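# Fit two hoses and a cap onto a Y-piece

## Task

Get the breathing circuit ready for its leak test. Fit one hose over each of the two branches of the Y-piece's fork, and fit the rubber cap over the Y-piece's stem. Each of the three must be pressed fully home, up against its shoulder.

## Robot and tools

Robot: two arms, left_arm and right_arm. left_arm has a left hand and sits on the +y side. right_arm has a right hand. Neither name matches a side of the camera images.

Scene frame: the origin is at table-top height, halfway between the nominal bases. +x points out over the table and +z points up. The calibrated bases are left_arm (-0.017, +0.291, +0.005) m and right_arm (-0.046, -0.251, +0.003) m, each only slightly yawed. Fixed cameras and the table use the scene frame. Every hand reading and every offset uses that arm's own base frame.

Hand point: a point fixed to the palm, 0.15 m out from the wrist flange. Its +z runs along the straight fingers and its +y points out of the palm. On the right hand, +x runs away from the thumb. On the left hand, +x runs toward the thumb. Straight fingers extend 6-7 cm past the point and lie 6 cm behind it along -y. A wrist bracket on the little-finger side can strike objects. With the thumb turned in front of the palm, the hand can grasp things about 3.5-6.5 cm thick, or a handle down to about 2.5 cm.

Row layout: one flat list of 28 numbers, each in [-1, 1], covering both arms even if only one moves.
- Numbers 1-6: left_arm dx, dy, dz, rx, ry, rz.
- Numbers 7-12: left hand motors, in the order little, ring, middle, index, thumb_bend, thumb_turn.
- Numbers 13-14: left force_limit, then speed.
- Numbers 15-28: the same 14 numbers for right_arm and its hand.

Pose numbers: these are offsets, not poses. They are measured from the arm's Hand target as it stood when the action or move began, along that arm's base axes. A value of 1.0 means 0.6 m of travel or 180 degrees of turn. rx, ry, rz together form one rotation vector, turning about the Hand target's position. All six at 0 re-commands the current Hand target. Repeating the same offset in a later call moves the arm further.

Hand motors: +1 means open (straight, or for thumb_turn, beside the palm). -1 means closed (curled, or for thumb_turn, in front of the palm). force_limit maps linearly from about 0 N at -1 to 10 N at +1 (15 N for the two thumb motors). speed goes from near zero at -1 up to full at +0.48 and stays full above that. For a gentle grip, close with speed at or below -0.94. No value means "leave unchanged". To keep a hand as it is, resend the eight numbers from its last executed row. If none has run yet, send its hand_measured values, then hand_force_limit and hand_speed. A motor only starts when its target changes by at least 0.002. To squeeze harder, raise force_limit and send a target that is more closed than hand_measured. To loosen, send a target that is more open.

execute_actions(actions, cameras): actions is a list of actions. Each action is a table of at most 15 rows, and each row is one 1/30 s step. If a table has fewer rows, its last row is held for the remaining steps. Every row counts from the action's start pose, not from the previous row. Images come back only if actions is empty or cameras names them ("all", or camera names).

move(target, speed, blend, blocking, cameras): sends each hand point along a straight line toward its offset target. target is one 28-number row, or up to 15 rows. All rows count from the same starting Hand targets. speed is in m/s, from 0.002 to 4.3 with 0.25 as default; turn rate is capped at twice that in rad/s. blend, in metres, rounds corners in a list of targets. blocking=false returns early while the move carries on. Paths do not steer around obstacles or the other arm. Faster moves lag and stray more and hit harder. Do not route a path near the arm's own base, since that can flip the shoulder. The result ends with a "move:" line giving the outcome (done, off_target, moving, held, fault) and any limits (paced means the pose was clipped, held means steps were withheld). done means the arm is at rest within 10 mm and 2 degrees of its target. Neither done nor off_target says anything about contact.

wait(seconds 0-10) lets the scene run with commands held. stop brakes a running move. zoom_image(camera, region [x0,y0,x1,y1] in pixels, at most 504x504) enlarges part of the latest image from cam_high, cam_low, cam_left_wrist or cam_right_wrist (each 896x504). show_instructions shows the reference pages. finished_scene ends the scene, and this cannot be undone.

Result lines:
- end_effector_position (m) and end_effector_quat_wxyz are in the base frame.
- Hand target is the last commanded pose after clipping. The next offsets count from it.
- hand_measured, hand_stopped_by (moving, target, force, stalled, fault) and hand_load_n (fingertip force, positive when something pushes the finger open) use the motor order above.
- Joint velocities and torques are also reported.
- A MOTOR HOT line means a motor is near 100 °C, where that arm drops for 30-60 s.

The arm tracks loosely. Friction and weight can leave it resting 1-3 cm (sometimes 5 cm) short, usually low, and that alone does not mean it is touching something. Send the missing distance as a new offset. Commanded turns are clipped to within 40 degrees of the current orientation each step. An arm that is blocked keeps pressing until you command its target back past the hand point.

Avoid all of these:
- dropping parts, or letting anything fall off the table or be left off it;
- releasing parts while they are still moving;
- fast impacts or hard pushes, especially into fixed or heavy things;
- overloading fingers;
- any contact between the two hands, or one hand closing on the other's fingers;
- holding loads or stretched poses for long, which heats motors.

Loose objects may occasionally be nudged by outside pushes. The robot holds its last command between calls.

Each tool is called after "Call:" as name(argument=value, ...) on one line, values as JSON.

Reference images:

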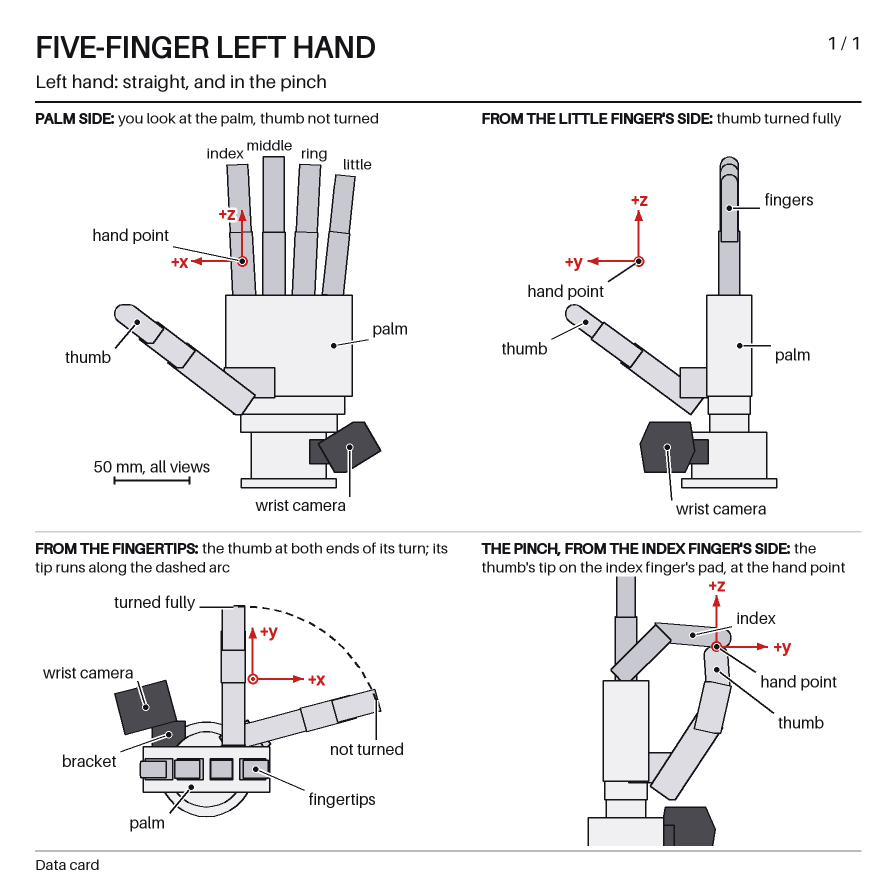

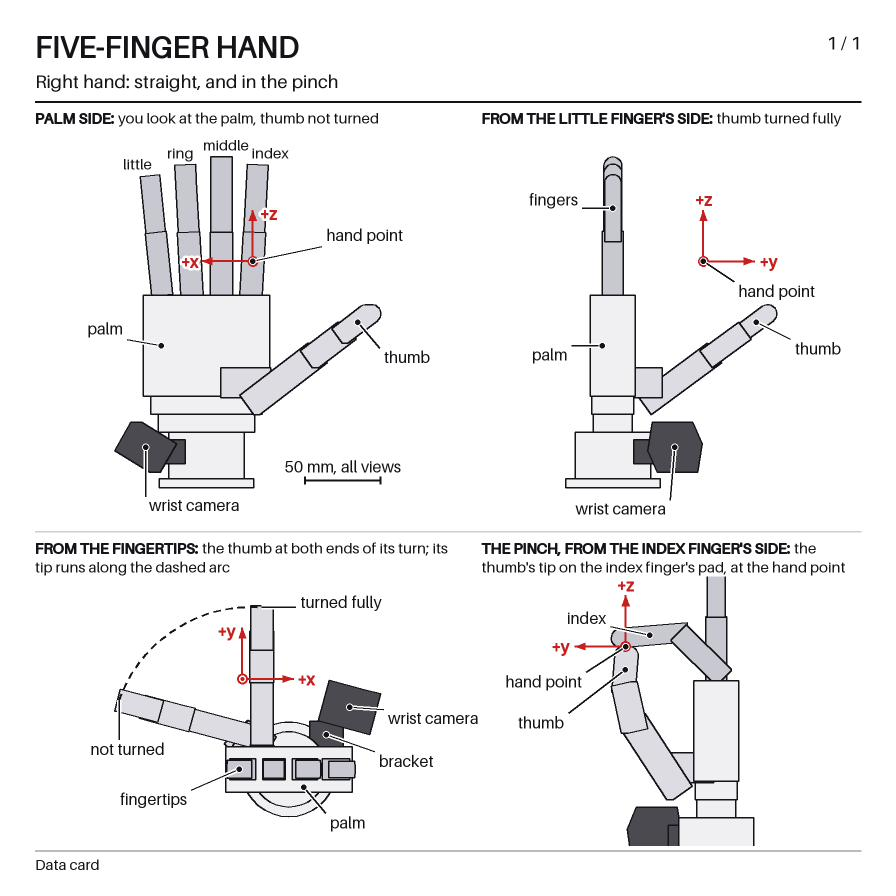

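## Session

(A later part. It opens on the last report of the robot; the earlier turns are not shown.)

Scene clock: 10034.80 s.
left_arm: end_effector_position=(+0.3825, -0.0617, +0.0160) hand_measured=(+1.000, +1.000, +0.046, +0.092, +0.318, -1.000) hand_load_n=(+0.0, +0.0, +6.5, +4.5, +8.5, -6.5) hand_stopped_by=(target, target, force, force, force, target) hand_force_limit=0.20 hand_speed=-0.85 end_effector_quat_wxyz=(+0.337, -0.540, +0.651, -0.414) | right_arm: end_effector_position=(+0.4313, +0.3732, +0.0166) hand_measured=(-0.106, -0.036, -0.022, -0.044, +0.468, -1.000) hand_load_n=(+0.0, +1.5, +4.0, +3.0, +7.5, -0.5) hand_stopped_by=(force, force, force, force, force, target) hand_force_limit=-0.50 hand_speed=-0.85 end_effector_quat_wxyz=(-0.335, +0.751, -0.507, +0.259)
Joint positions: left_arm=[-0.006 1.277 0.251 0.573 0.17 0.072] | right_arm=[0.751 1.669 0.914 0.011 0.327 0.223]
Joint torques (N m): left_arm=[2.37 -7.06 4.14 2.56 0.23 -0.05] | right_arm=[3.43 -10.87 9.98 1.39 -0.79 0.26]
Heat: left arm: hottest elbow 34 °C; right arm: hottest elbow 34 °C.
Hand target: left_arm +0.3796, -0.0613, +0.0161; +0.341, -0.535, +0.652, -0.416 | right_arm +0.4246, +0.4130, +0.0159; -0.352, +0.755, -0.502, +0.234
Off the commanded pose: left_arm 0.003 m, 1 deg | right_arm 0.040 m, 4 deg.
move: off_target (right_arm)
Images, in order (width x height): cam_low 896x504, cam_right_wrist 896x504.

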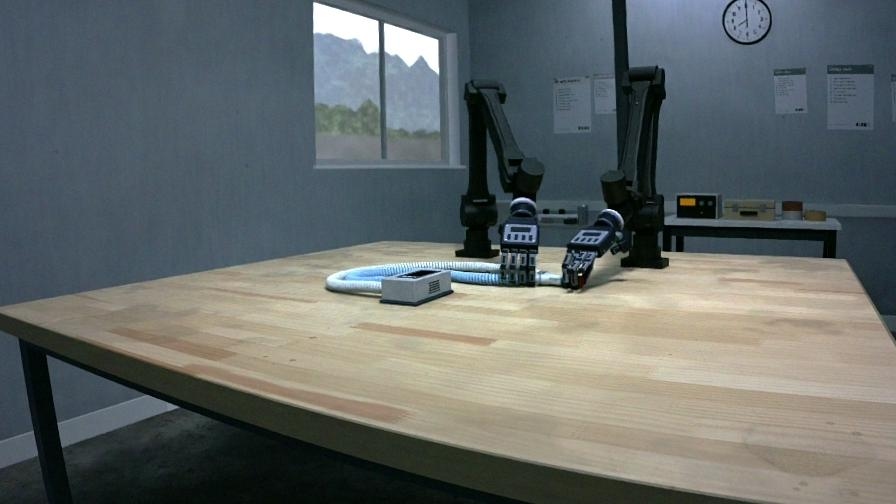

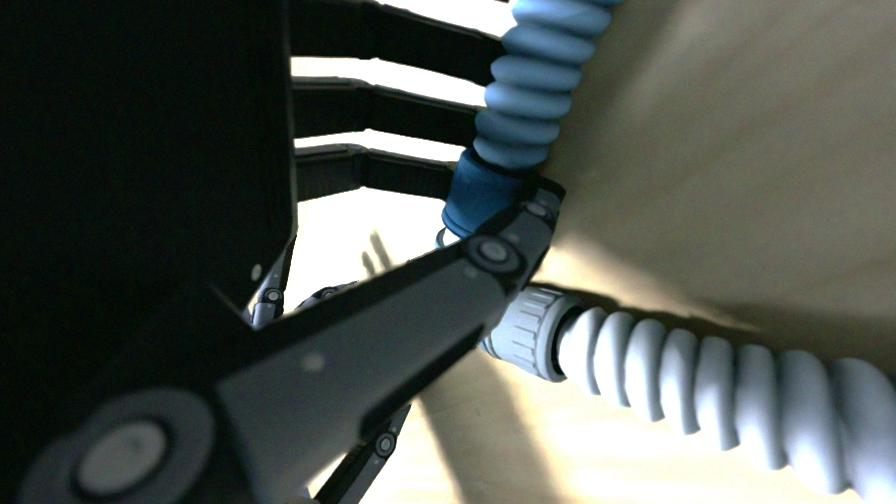

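Call:
move(target=[0,0,0,0,0,0,1,1,-0.55,-0.55,-0.35,-1,0.2,-0.85,-0.006,0.025,0.004,0,0,0,-0.5,-0.5,-0.5,-0.5,-0.3,-1,-0.5,-0.85], speed=0.05, cameras=["cam_low","cam_right_wrist"])

Call:
zoom_image(camera="cam_low", region=[500, 250, 560, 295])

Call:
zoom_image(camera="cam_right_wrist", region=[340, 140, 600, 400])

Scene clock: 10056.33 s.
left_arm: end_effector_position=(+0.3821, -0.0591, +0.0155) hand_measured=(+1.000, +1.000, +0.046, +0.090, +0.318, -1.000) hand_load_n=(+0.0, -0.5, +6.5, +2.5, +7.0, -6.5) hand_stopped_by=(target, target, force, force, force, target) hand_force_limit=0.20 hand_speed=-0.85 end_effector_quat_wxyz=(+0.341, -0.540, +0.651, -0.410) | right_arm: end_effector_position=(+0.4291, +0.3785, +0.0156) hand_measured=(-0.106, -0.036, -0.022, -0.044, +0.468, -1.000) hand_load_n=(+0.0, +0.5, +4.5, +3.0, +7.0, -3.0) hand_stopped_by=(force, force, force, force, force, target) hand_force_limit=-0.50 hand_speed=-0.85 end_effector_quat_wxyz=(-0.326, +0.754, -0.506, +0.264)
Joint positions: left_arm=[-0.004 1.274 0.249 0.573 0.164 0.08] | right_arm=[0.769 1.679 0.933 -0.016 0.353 0.229]
Joint torques (N m): left_arm=[1.9 -7 4.42 2.44 0.42 -0.15] | right_arm=[4.72 -12.1 10.67 1.59 -1.07 0.41]
Heat: left arm: hottest elbow 34 °C; right arm: hottest elbow 36 °C.
Hand target: left_arm +0.3796, -0.0613, +0.0161; +0.341, -0.535, +0.652, -0.416 | right_arm +0.4212, +0.4279, +0.0185; -0.352, +0.754, -0.502, +0.234
Off the commanded pose: left_arm 0.003 m, 1 deg | right_arm 0.050 m, 5 deg.
move: off_target (right_arm)
Images, in order (width x height): cam_low 896x504, cam_right_wrist 896x504.

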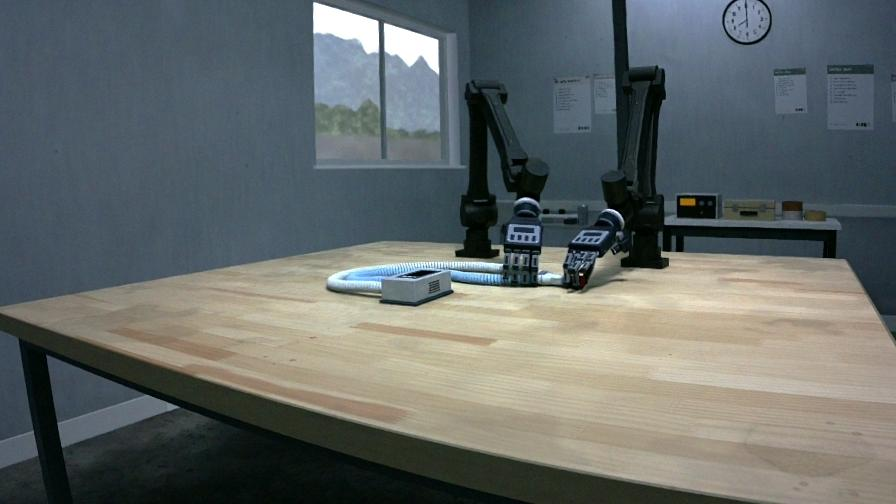

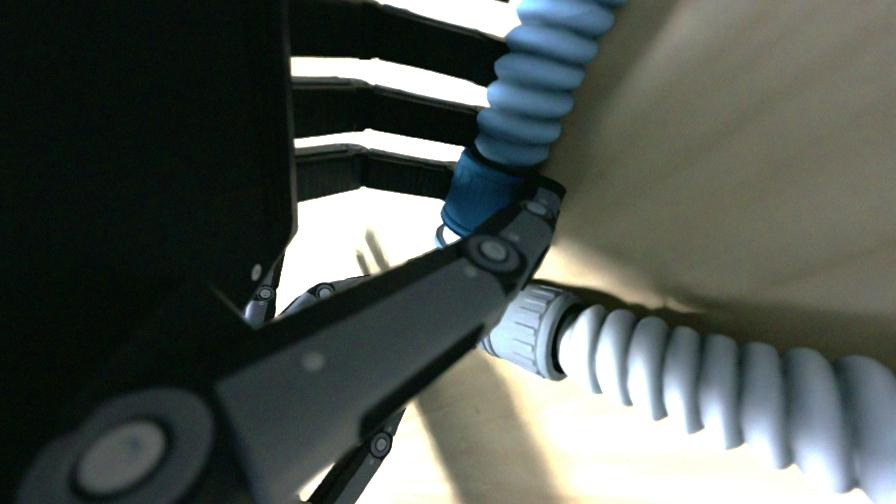

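Scaled by 8.400 from the camera's 896x504 image, which has a finer 1280x720 frame.

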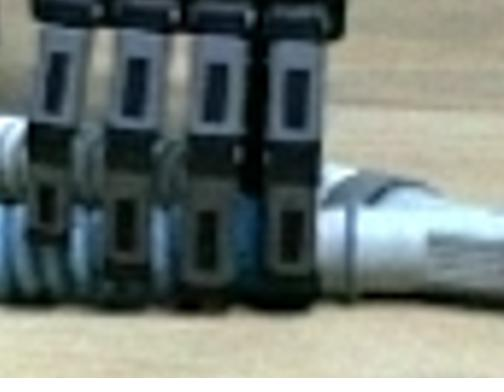

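Scaled by 1.938 from the camera's 896x504 image, which has a finer 1280x720 frame.

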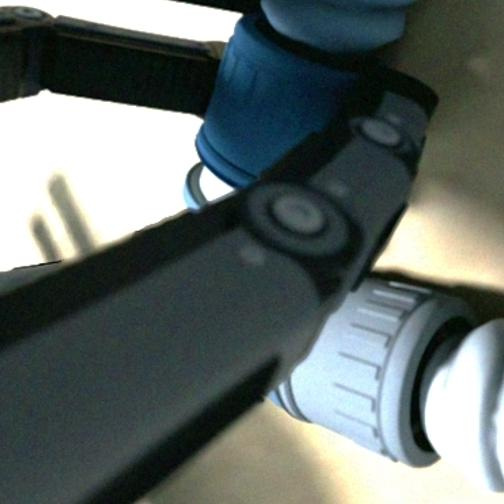

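Call:
move(target=[0,-0.025,0,0,0,0,1,1,-0.55,-0.55,-0.35,-1,0.2,-0.85,0,0,0,0,0,0,-0.5,-0.5,-0.5,-0.5,-0.3,-1,-0.5,-0.85], speed=0.05, cameras=["cam_low","cam_right_wrist"])

Call:
zoom_image(camera="cam_low", region=[500, 250, 560, 295])

Call:
zoom_image(camera="cam_right_wrist", region=[340, 140, 600, 400])

Scene clock: 10064.50 s.
left_arm: end_effector_position=(+0.3834, -0.0576, +0.0144) hand_measured=(+1.000, +1.000, +0.046, +0.090, +0.318, -1.000) hand_load_n=(+0.0, +0.0, +4.5, +0.0, +6.5, -5.5) hand_stopped_by=(target, target, force, force, force, target) hand_force_limit=0.20 hand_speed=-0.85 end_effector_quat_wxyz=(+0.355, -0.544, +0.648, -0.397) | right_arm: end_effector_position=(+0.4278, +0.3816, +0.0153) hand_measured=(-0.106, -0.036, -0.022, -0.044, +0.468, -1.000) hand_load_n=(+0.0, +0.0, +4.0, +4.0, +7.0, -2.0) hand_stopped_by=(force, force, force, force, force, target) hand_force_limit=-0.50 hand_speed=-0.85 end_effector_quat_wxyz=(-0.327, +0.754, -0.506, +0.263)
Joint positions: left_arm=[-0.031 1.273 0.248 0.575 0.1 0.08] | right_arm=[0.774 1.682 0.936 -0.016 0.353 0.233]
Joint torques (N m): left_arm=[-0.73 -6.65 4.6 2.71 0.78 -0.39] | right_arm=[3.78 -11.99 10.36 1.57 -1.04 0.36]
Heat: left arm: hottest elbow 34 °C; right arm: hottest elbow 36 °C.
Hand target: left_arm +0.3795, -0.0764, +0.0161; +0.341, -0.535, +0.652, -0.416 | right_arm +0.4210, +0.4280, +0.0185; -0.352, +0.755, -0.502, +0.234
Off the commanded pose: left_arm 0.019 m, 3 deg | right_arm 0.047 m, 4 deg.
move: off_target (left_arm, right_arm)
Images, in order (width x height): cam_low 896x504, cam_right_wrist 896x504.

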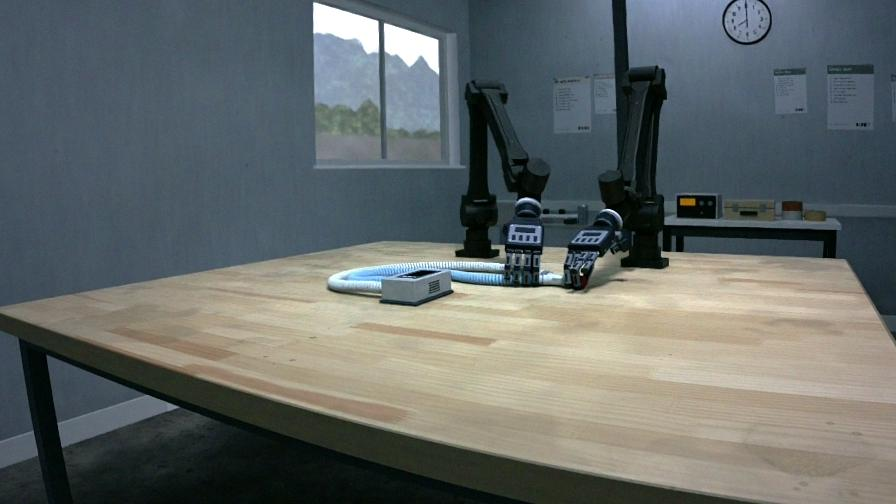

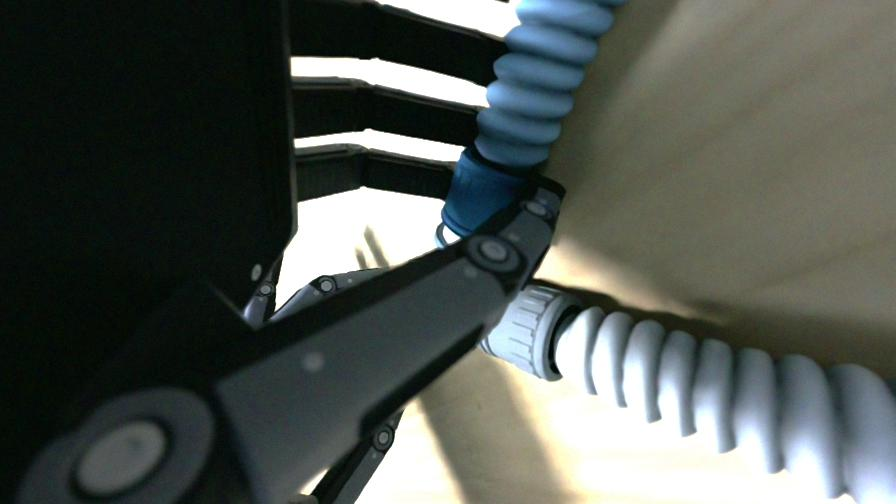

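Scaled by 8.400 from the camera's 896x504 image, which has a finer 1280x720 frame.

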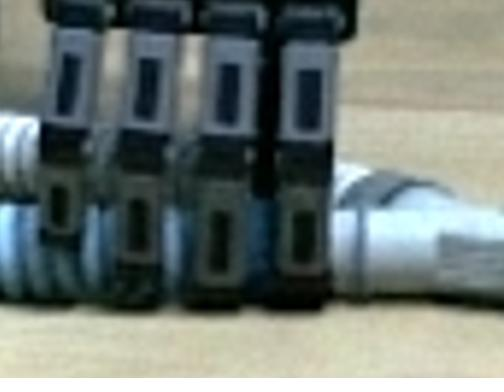

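Scaled by 1.938 from the camera's 896x504 image, which has a finer 1280x720 frame.

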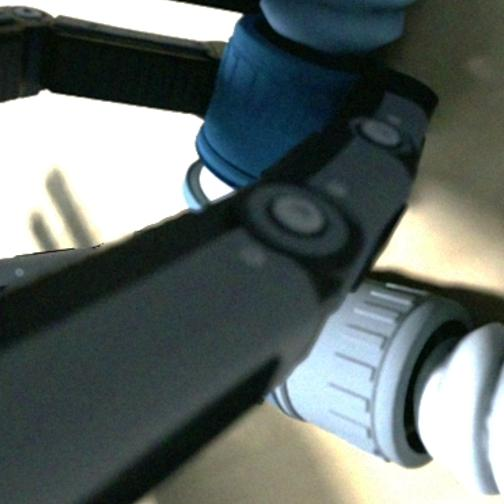

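Call:
move(target=[0.008,0.036,-0.002,0,0,0.015,1,1,-0.55,-0.55,-0.35,-1,0.2,-0.85,0.003,-0.0757,-0.0203,0,0,-0.02,-0.5,-0.5,-0.5,-0.5,-0.3,-1,-0.5,-0.85], speed=0.06, cameras=["cam_low","cam_right_wrist","cam_left_wrist","cam_high"])

Call:
zoom_image(camera="cam_low", region=[500, 250, 560, 295])

Scene clock: 10077.27 s.
left_arm: end_effector_position=(+0.3835, -0.0562, +0.0149) hand_measured=(+1.000, +1.000, +0.046, +0.090, +0.318, -1.000) hand_load_n=(+0.0, +0.0, +5.5, +0.0, +6.0, -2.0) hand_stopped_by=(target, target, force, force, force, target) hand_force_limit=0.20 hand_speed=-0.85 end_effector_quat_wxyz=(+0.351, -0.544, +0.647, -0.402) | right_arm: end_effector_position=(+0.4292, +0.3803, +0.0153) hand_measured=(-0.106, -0.036, -0.022, -0.044, +0.468, -1.000) hand_load_n=(+0.0, +0.5, +4.0, +5.0, +6.5, -0.5) hand_stopped_by=(force, force, force, force, force, target) hand_force_limit=-0.50 hand_speed=-0.85 end_effector_quat_wxyz=(-0.342, +0.741, -0.517, +0.257)
Joint positions: left_arm=[-0.014 1.275 0.248 0.579 0.126 0.079] | right_arm=[0.765 1.677 0.913 0.027 0.342 0.26]
Joint torques (N m): left_arm=[2.9 -6.36 4.77 2.88 0.17 -0.32] | right_arm=[0.5 -13.98 5.6 2.11 -0.36 0.09]
Heat: left arm: hottest elbow 34 °C; right arm: hottest elbow 35 °C.
Hand target: left_arm +0.3844, -0.0548, +0.0149; +0.350, -0.550, +0.639, -0.408 | right_arm +0.4228, +0.3826, +0.0062; -0.345, +0.738, -0.525, +0.245
Off the commanded pose: left_arm 0.002 m, 1 deg | right_arm 0.011 m, 2 deg.
move: off_target (right_arm)

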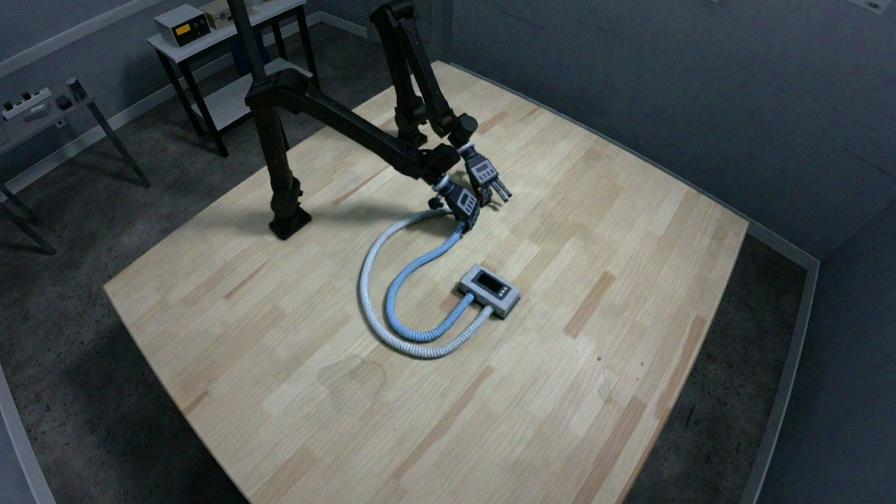

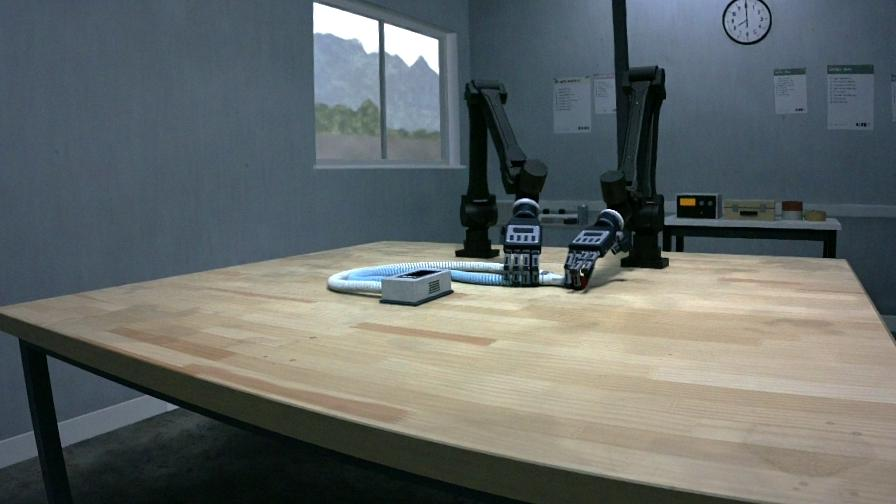

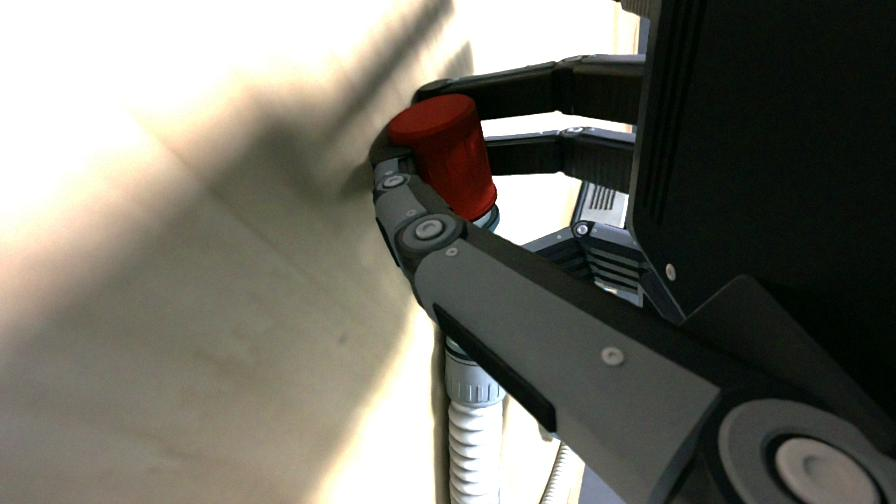

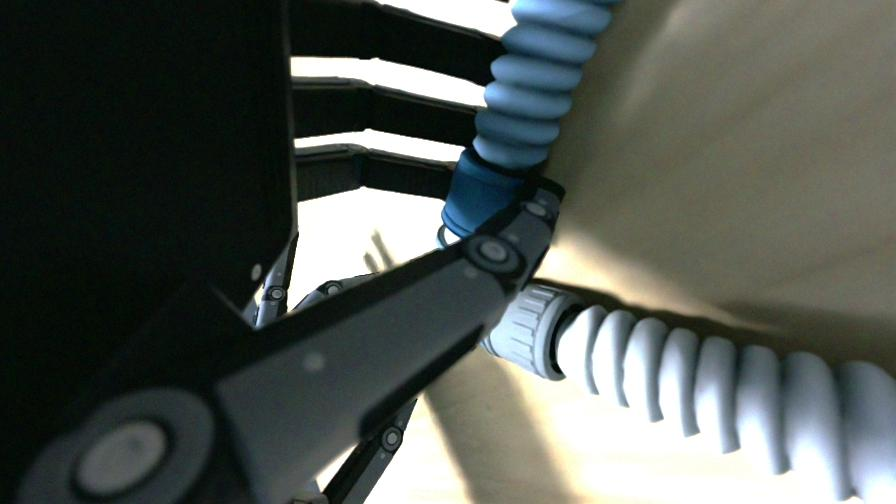

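Scaled by 8.400 from the camera's 896x504 image, which has a finer 1280x720 frame.

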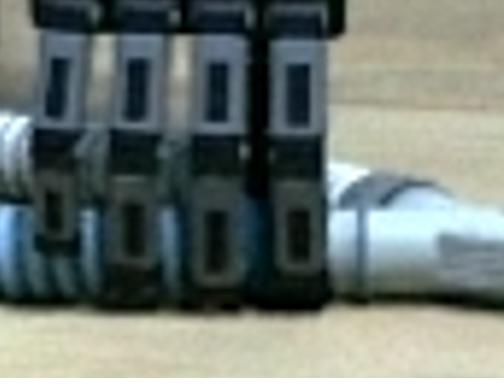

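Call:
move(target=[[0,0,0,0,0,0,1,1,0.05,0.1,0.6,-1,0.2,-0.6,0,0,0,0,0,0,-0.5,-0.5,-0.5,-0.5,-0.3,-1,-0.5,-0.85],[0,0,0,0,0,0,1,1,0.35,0.35,0.6,-1,0.2,-0.6,0,0,0,0,0,0,-0.5,-0.5,-0.5,-0.5,-0.3,-1,-0.5,-0.85]], speed=0.06, cameras=["cam_low","cam_left_wrist","cam_right_wrist"])

Call:
zoom_image(camera="cam_low", region=[500, 240, 600, 295])

Scene clock: 10110.00 s.
left_arm: end_effector_position=(+0.3861, -0.0568, +0.0180) hand_measured=(+1.000, +1.000, +0.350, +0.350, +0.598, -1.000) hand_load_n=(+0.0, +0.0, +0.0, +0.0, -2.5, -0.5) hand_stopped_by=(target, target, target, target, target, target) hand_force_limit=0.20 hand_speed=-0.60 end_effector_quat_wxyz=(+0.354, -0.543, +0.643, -0.408) | right_arm: end_effector_position=(+0.4290, +0.3823, +0.0161) hand_measured=(-0.106, -0.036, -0.022, -0.044, +0.468, -1.000) hand_load_n=(+0.0, +0.5, +4.0, +5.0, +6.5, +0.0) hand_stopped_by=(force, force, force, force, force, target) hand_force_limit=-0.50 hand_speed=-0.85 end_effector_quat_wxyz=(-0.346, +0.739, -0.519, +0.254)
Joint positions: left_arm=[-0.014 1.278 0.248 0.597 0.128 0.071] | right_arm=[0.765 1.677 0.913 0.03 0.336 0.268]
Joint torques (N m): left_arm=[2.78 -6.3 4.71 2.32 0.11 -0.24] | right_arm=[0.91 -14.39 5.56 1.95 -0.16 0.09]
Heat: left arm: hottest elbow 34 °C; right arm: hottest elbow 33 °C.
Hand target: left_arm +0.3843, -0.0547, +0.0149; +0.350, -0.551, +0.639, -0.408 | right_arm +0.4228, +0.3827, +0.0063; -0.345, +0.738, -0.525, +0.245
Off the commanded pose: left_arm 0.004 m, 1 deg | right_arm 0.012 m, 1 deg.
move: off_target (right_arm)
Images, in order (width x height): cam_low 896x504, cam_left_wrist 896x504, cam_right_wrist 896x504.

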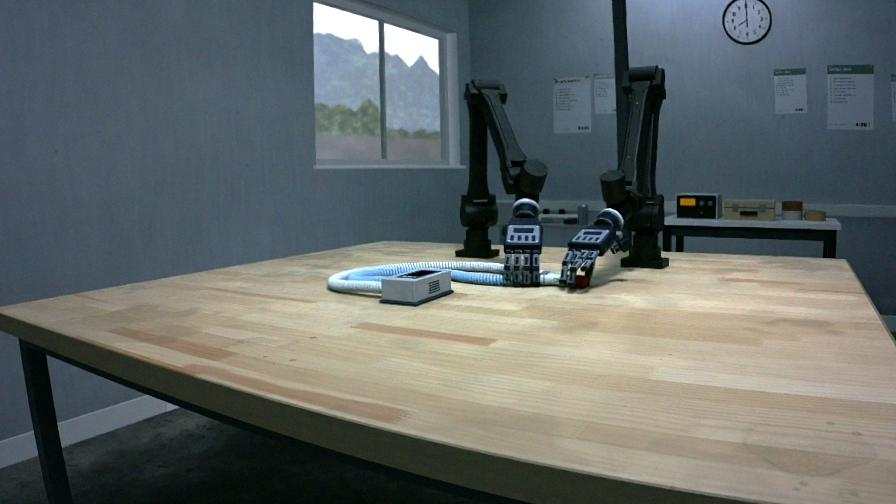

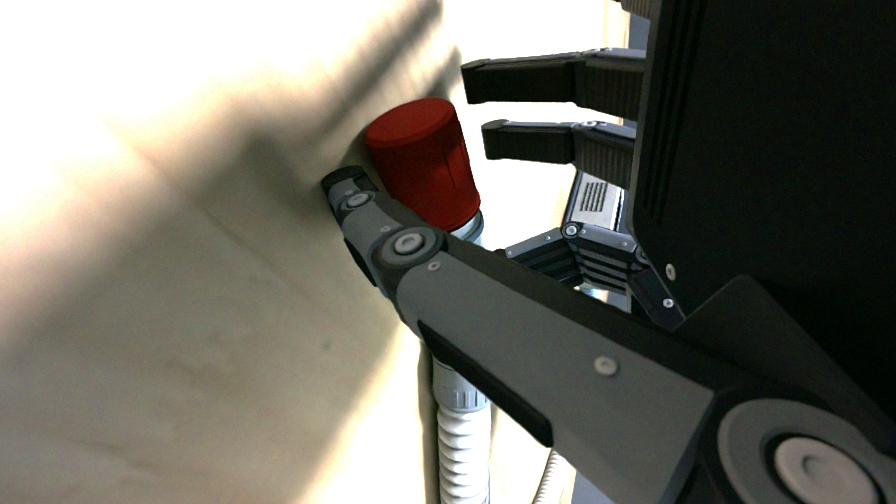

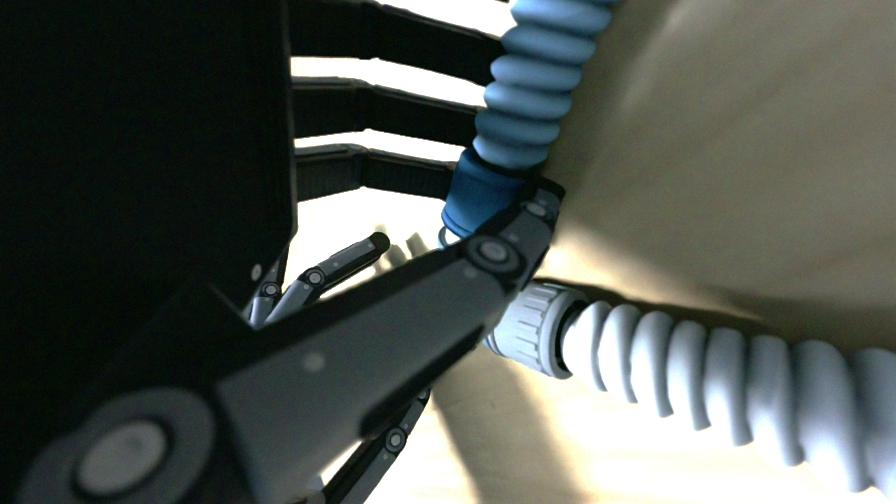

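Scaled by 5.040 from the camera's 896x504 image, which has a finer 1280x720 frame.

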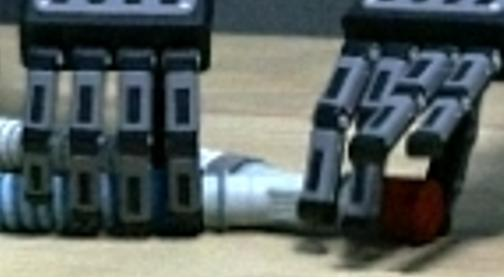

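Call:
move(target=[[0,0,0,0,0,0,1,1,0.8,0.8,0.6,-1,0.2,-0.6,0,0,0,0,0,0,-0.5,-0.5,-0.5,-0.5,-0.3,-1,-0.5,-0.85],[0.015,0,0.12,0,0,0,1,1,0.8,0.8,0.6,-1,0.2,-0.6,0,0,0,0,0,0,-0.5,-0.5,-0.5,-0.5,-0.3,-1,-0.5,-0.85]], speed=0.08, cameras=["cam_low","cam_left_wrist"])

Call:
zoom_image(camera="cam_low", region=[500, 240, 600, 295])

Scene clock: 10117.37 s.
left_arm: end_effector_position=(+0.3682, -0.0568, +0.0573) hand_measured=(+1.000, +1.000, +0.800, +0.800, +0.598, -1.000) hand_load_n=(+0.0, +0.0, +0.0, +0.0, +0.5, +0.0) hand_stopped_by=(target, target, target, target, target, target) hand_force_limit=0.20 hand_speed=-0.60 end_effector_quat_wxyz=(+0.334, -0.556, +0.653, -0.391) | right_arm: end_effector_position=(+0.4290, +0.3823, +0.0161) hand_measured=(-0.106, -0.036, -0.022, -0.044, +0.468, -1.000) hand_load_n=(+0.0, +0.5, +4.5, +5.0, +7.0, +0.0) hand_stopped_by=(force, force, force, force, force, target) hand_force_limit=-0.50 hand_speed=-0.85 end_effector_quat_wxyz=(-0.346, +0.739, -0.519, +0.254)
Joint positions: left_arm=[-0.014 1.011 0.297 0.219 0.129 0.07] | right_arm=[0.765 1.677 0.913 0.03 0.336 0.268]
Joint torques (N m): left_arm=[2.96 -5.77 10.99 1.51 0.2 -0.2] | right_arm=[0.91 -14.51 5.61 2.09 -0.18 0.02]
Heat: left arm: hottest elbow 34 °C; right arm: hottest elbow 32 °C.
Hand target: left_arm +0.3934, -0.0547, +0.0868; +0.350, -0.551, +0.639, -0.408 | right_arm +0.4228, +0.3827, +0.0063; -0.345, +0.738, -0.525, +0.245
Off the commanded pose: left_arm 0.039 m, 3 deg | right_arm 0.012 m, 1 deg.
move: off_target (left_arm, right_arm)
Images, in order (width x height): cam_low 896x504, cam_left_wrist 896x504.

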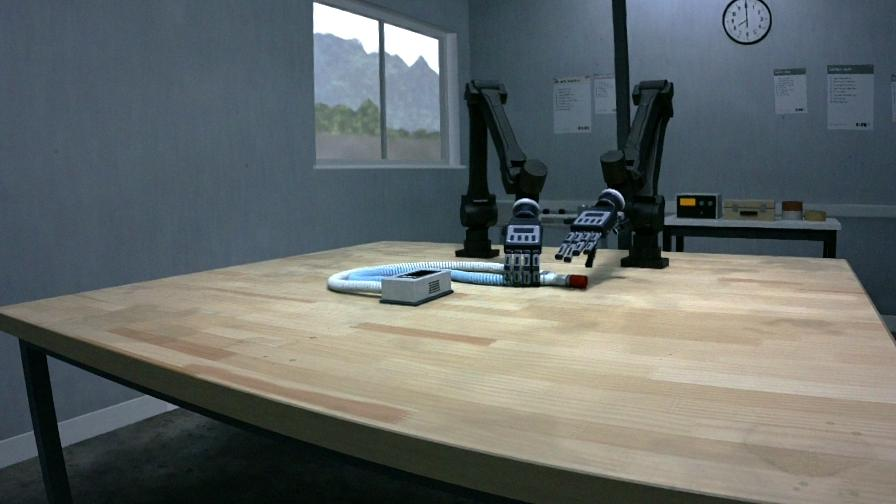

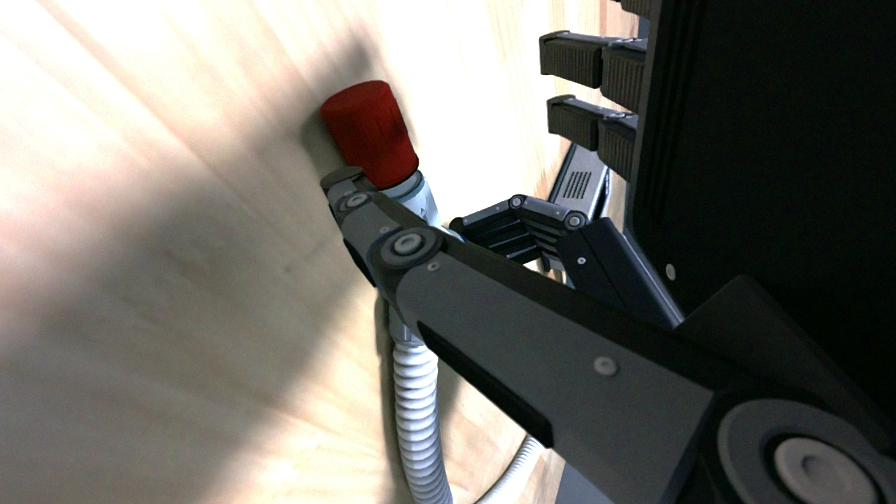

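Scaled by 5.040 from the camera's 896x504 image, which has a finer 1280x720 frame.

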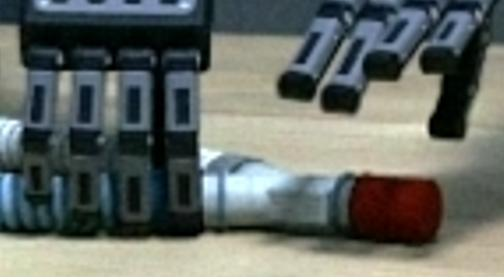

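Call:
zoom_image(camera="cam_low", region=[535, 262, 595, 298])

Call:
zoom_image(camera="cam_left_wrist", region=[300, 60, 500, 260])

Scaled by 8.400 from the camera's 896x504 image, which has a finer 1280x720 frame.

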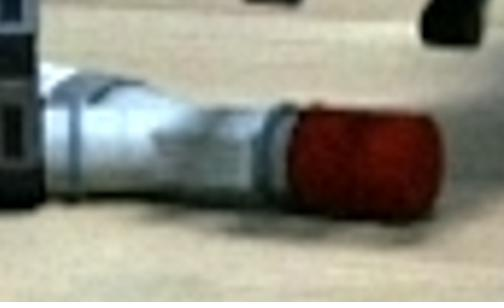

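Scaled by 2.520 from the camera's 896x504 image, which has a finer 1280x720 frame.

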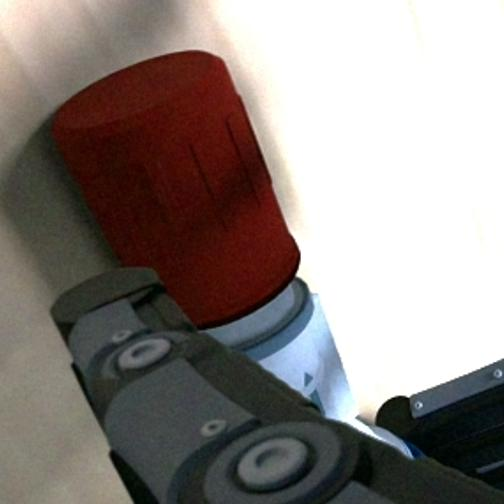

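Call:
move(target=[[0.04,0.05,0.22,0,0,0,1,1,0.8,0.8,0.6,-1,0.2,-0.6,0,0,0,0,0,0,-0.5,-0.5,-0.5,-0.5,-0.3,-1,-0.5,-0.85],[0.05,0.06,0.25,0,0,0,1,1,1,1,1,1,0.2,-0.3,0,0,0,0,0,0,-0.5,-0.5,-0.5,-0.5,-0.3,-1,-0.5,-0.85]], speed=0.12, cameras=["cam_low","cam_left_wrist","cam_high"])

Scene clock: 10149.93 s.
left_arm: end_effector_position=(+0.4053, -0.0251, +0.2018) hand_measured=(+1.000, +1.000, +1.000, +1.000, +1.000, +1.000) hand_load_n=(+0.0, +0.0, +0.0, +0.0, +0.0, -0.5) hand_stopped_by=(target, target, target, target, target, target) hand_force_limit=0.20 hand_speed=-0.30 end_effector_quat_wxyz=(+0.328, -0.563, +0.646, -0.398) | right_arm: end_effector_position=(+0.4290, +0.3823, +0.0161) hand_measured=(-0.106, -0.036, -0.022, -0.044, +0.468, -1.000) hand_load_n=(+0.0, +0.5, +4.0, +5.0, +7.0, +0.0) hand_stopped_by=(force, force, force, force, force, target) hand_force_limit=-0.50 hand_speed=-0.85 end_effector_quat_wxyz=(-0.346, +0.739, -0.519, +0.254)
Joint positions: left_arm=[0.114 0.88 0.656 -0.28 0.244 0.105] | right_arm=[0.765 1.677 0.913 0.03 0.336 0.268]
Joint torques (N m): left_arm=[2.78 -5.3 13.34 1.7 0.21 -0.04] | right_arm=[0.62 -13.63 5.59 2.04 -0.16 0.11]
Heat: left arm: hottest elbow 37 °C; right arm: hottest elbow 32 °C.
Hand target: left_arm +0.4234, -0.0188, +0.2371; +0.351, -0.551, +0.639, -0.408 | right_arm +0.4228, +0.3827, +0.0063; -0.345, +0.738, -0.525, +0.245
Off the commanded pose: left_arm 0.040 m, 3 deg | right_arm 0.012 m, 1 deg.
move: off_target (left_arm, right_arm); target 2's new numbers were sent with left_arm's hand 0.040 m and 3 deg from that target
Images, in order (width x height): cam_high 896x504, cam_low 896x504, cam_left_wrist 896x504.

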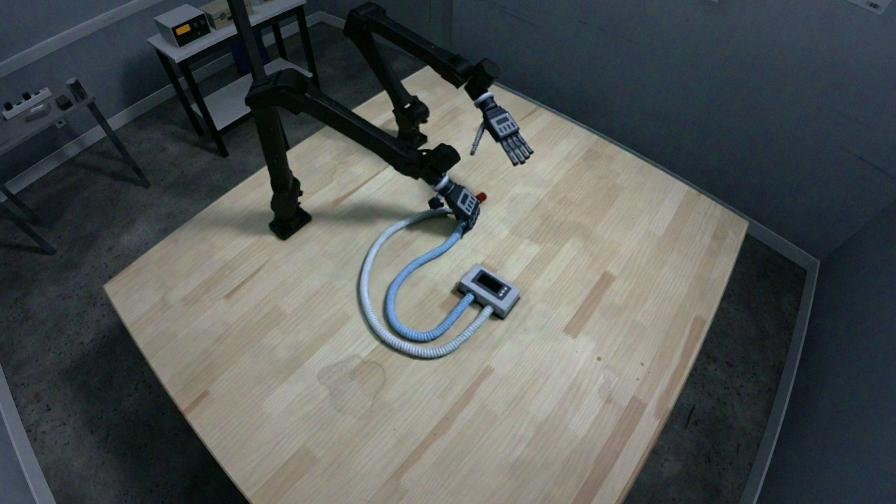

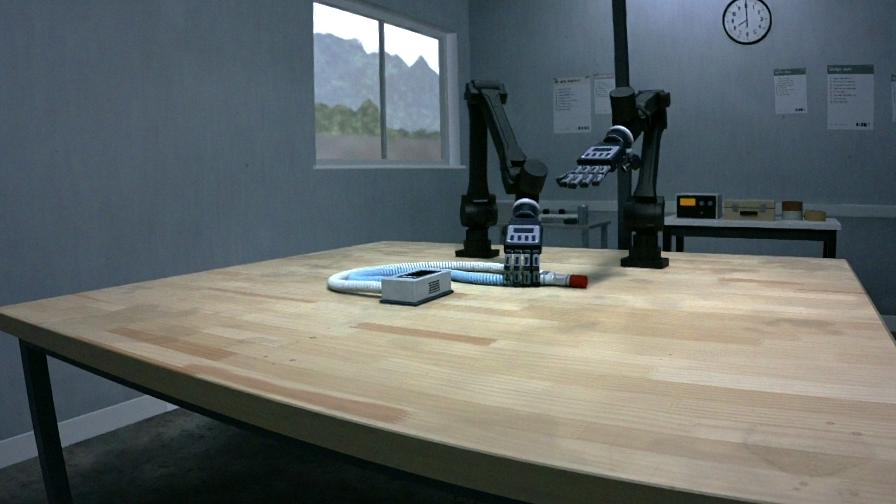

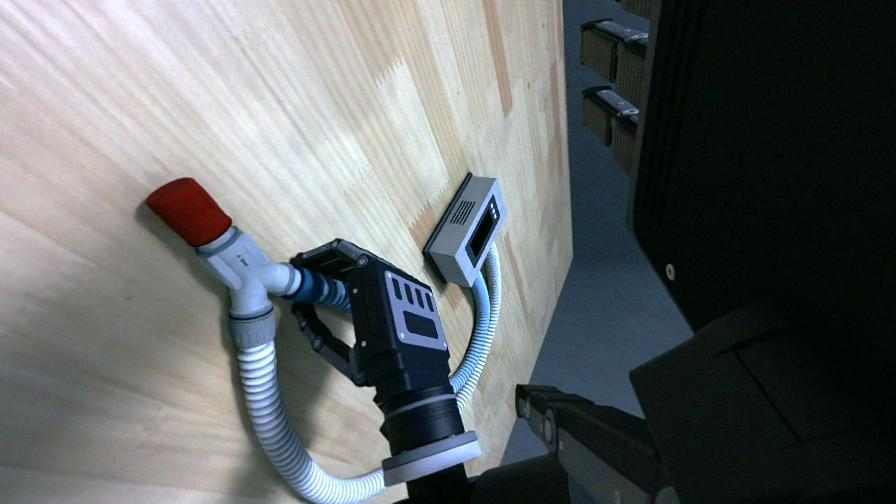

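Call:
zoom_image(camera="cam_left_wrist", region=[130, 150, 390, 400])

Scaled by 1.938 from the camera's 896x504 image, which has a finer 1280x720 frame.

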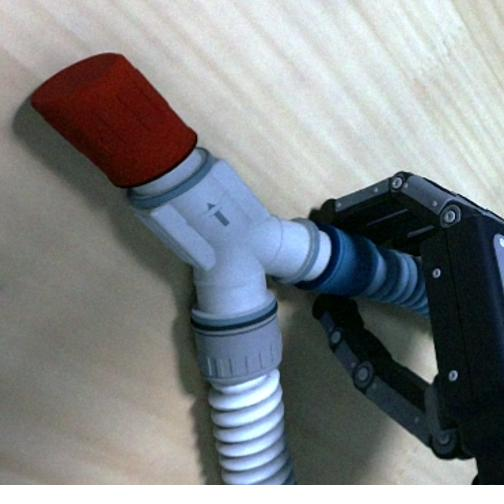

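Call:
move(target=[0,0,0,0,0,0,1,1,1,1,1,1,0.2,-0.3,0.02,-0.02,0.12,0,0,0,-0.5,-0.5,-0.5,-0.5,-0.3,-1,-0.5,-0.85], speed=0.06, cameras=["cam_low","cam_left_wrist","cam_right_wrist"])

Scene clock: 10159.83 s.
left_arm: end_effector_position=(+0.4053, -0.0251, +0.2018) hand_measured=(+1.000, +1.000, +1.000, +1.000, +1.000, +1.000) hand_load_n=(+0.0, +0.0, +0.0, +0.0, +0.0, -0.5) hand_stopped_by=(target, target, target, target, target, target) hand_force_limit=0.20 hand_speed=-0.30 end_effector_quat_wxyz=(+0.328, -0.563, +0.646, -0.398) | right_arm: end_effector_position=(+0.4136, +0.3567, +0.0473) hand_measured=(-0.106, -0.036, -0.022, -0.044, +0.468, -1.000) hand_load_n=(+0.0, +0.5, +3.5, +4.5, +8.0, +0.5) hand_stopped_by=(force, force, force, force, force, target) hand_force_limit=-0.50 hand_speed=-0.85 end_effector_quat_wxyz=(-0.319, +0.751, -0.528, +0.238)
Joint positions: left_arm=[0.114 0.88 0.656 -0.28 0.244 0.105] | right_arm=[0.739 1.565 0.913 -0.146 0.304 0.269]
Joint torques (N m): left_arm=[3.02 -5.3 13.49 1.43 0.24 -0.05] | right_arm=[-0.21 -14.74 10.96 1.13 0.07 -0.23]
Motor temperatures (°C): left_arm=[19 20 39 17 18 19] | right_arm=[18 23 31 17 20 20]
Heat: left arm: hottest elbow 39 °C; right arm: hottest elbow 31 °C.
Hand target: left_arm +0.4234, -0.0188, +0.2371; +0.351, -0.551, +0.639, -0.408 | right_arm +0.4349, +0.3706, +0.0783; -0.345, +0.738, -0.525, +0.245
Off the commanded pose: left_arm 0.040 m, 3 deg | right_arm 0.040 m, 3 deg.
move: off_target (left_arm, right_arm)
Images, in order (width x height): cam_low 896x504, cam_left_wrist 896x504, cam_right_wrist 896x504.

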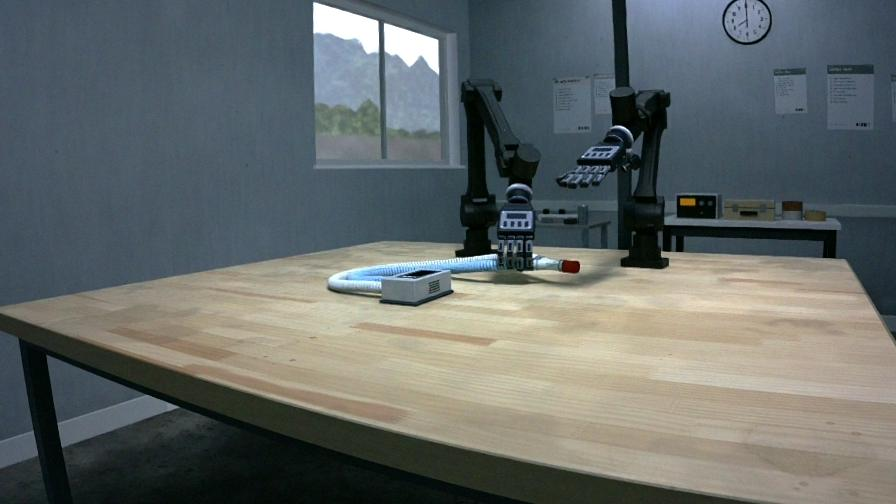

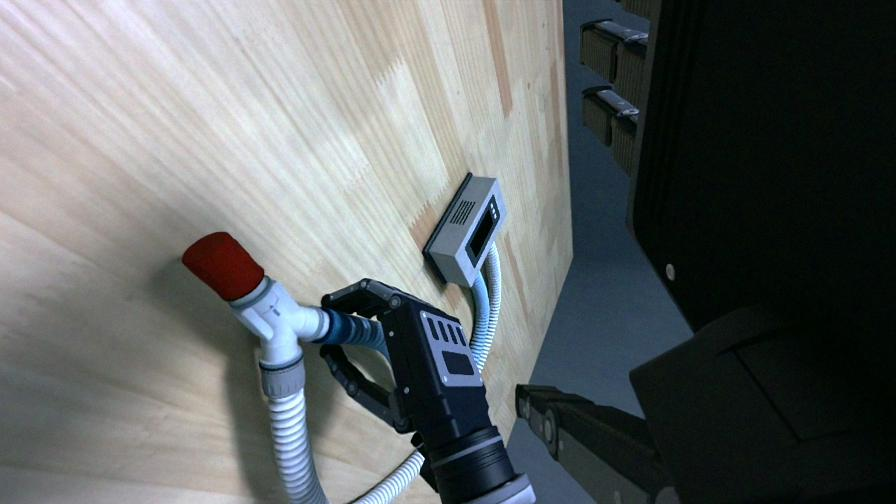

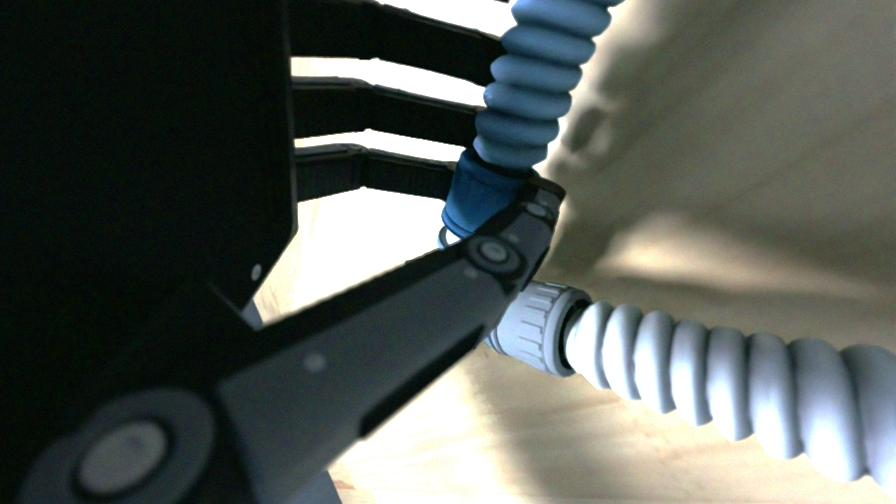

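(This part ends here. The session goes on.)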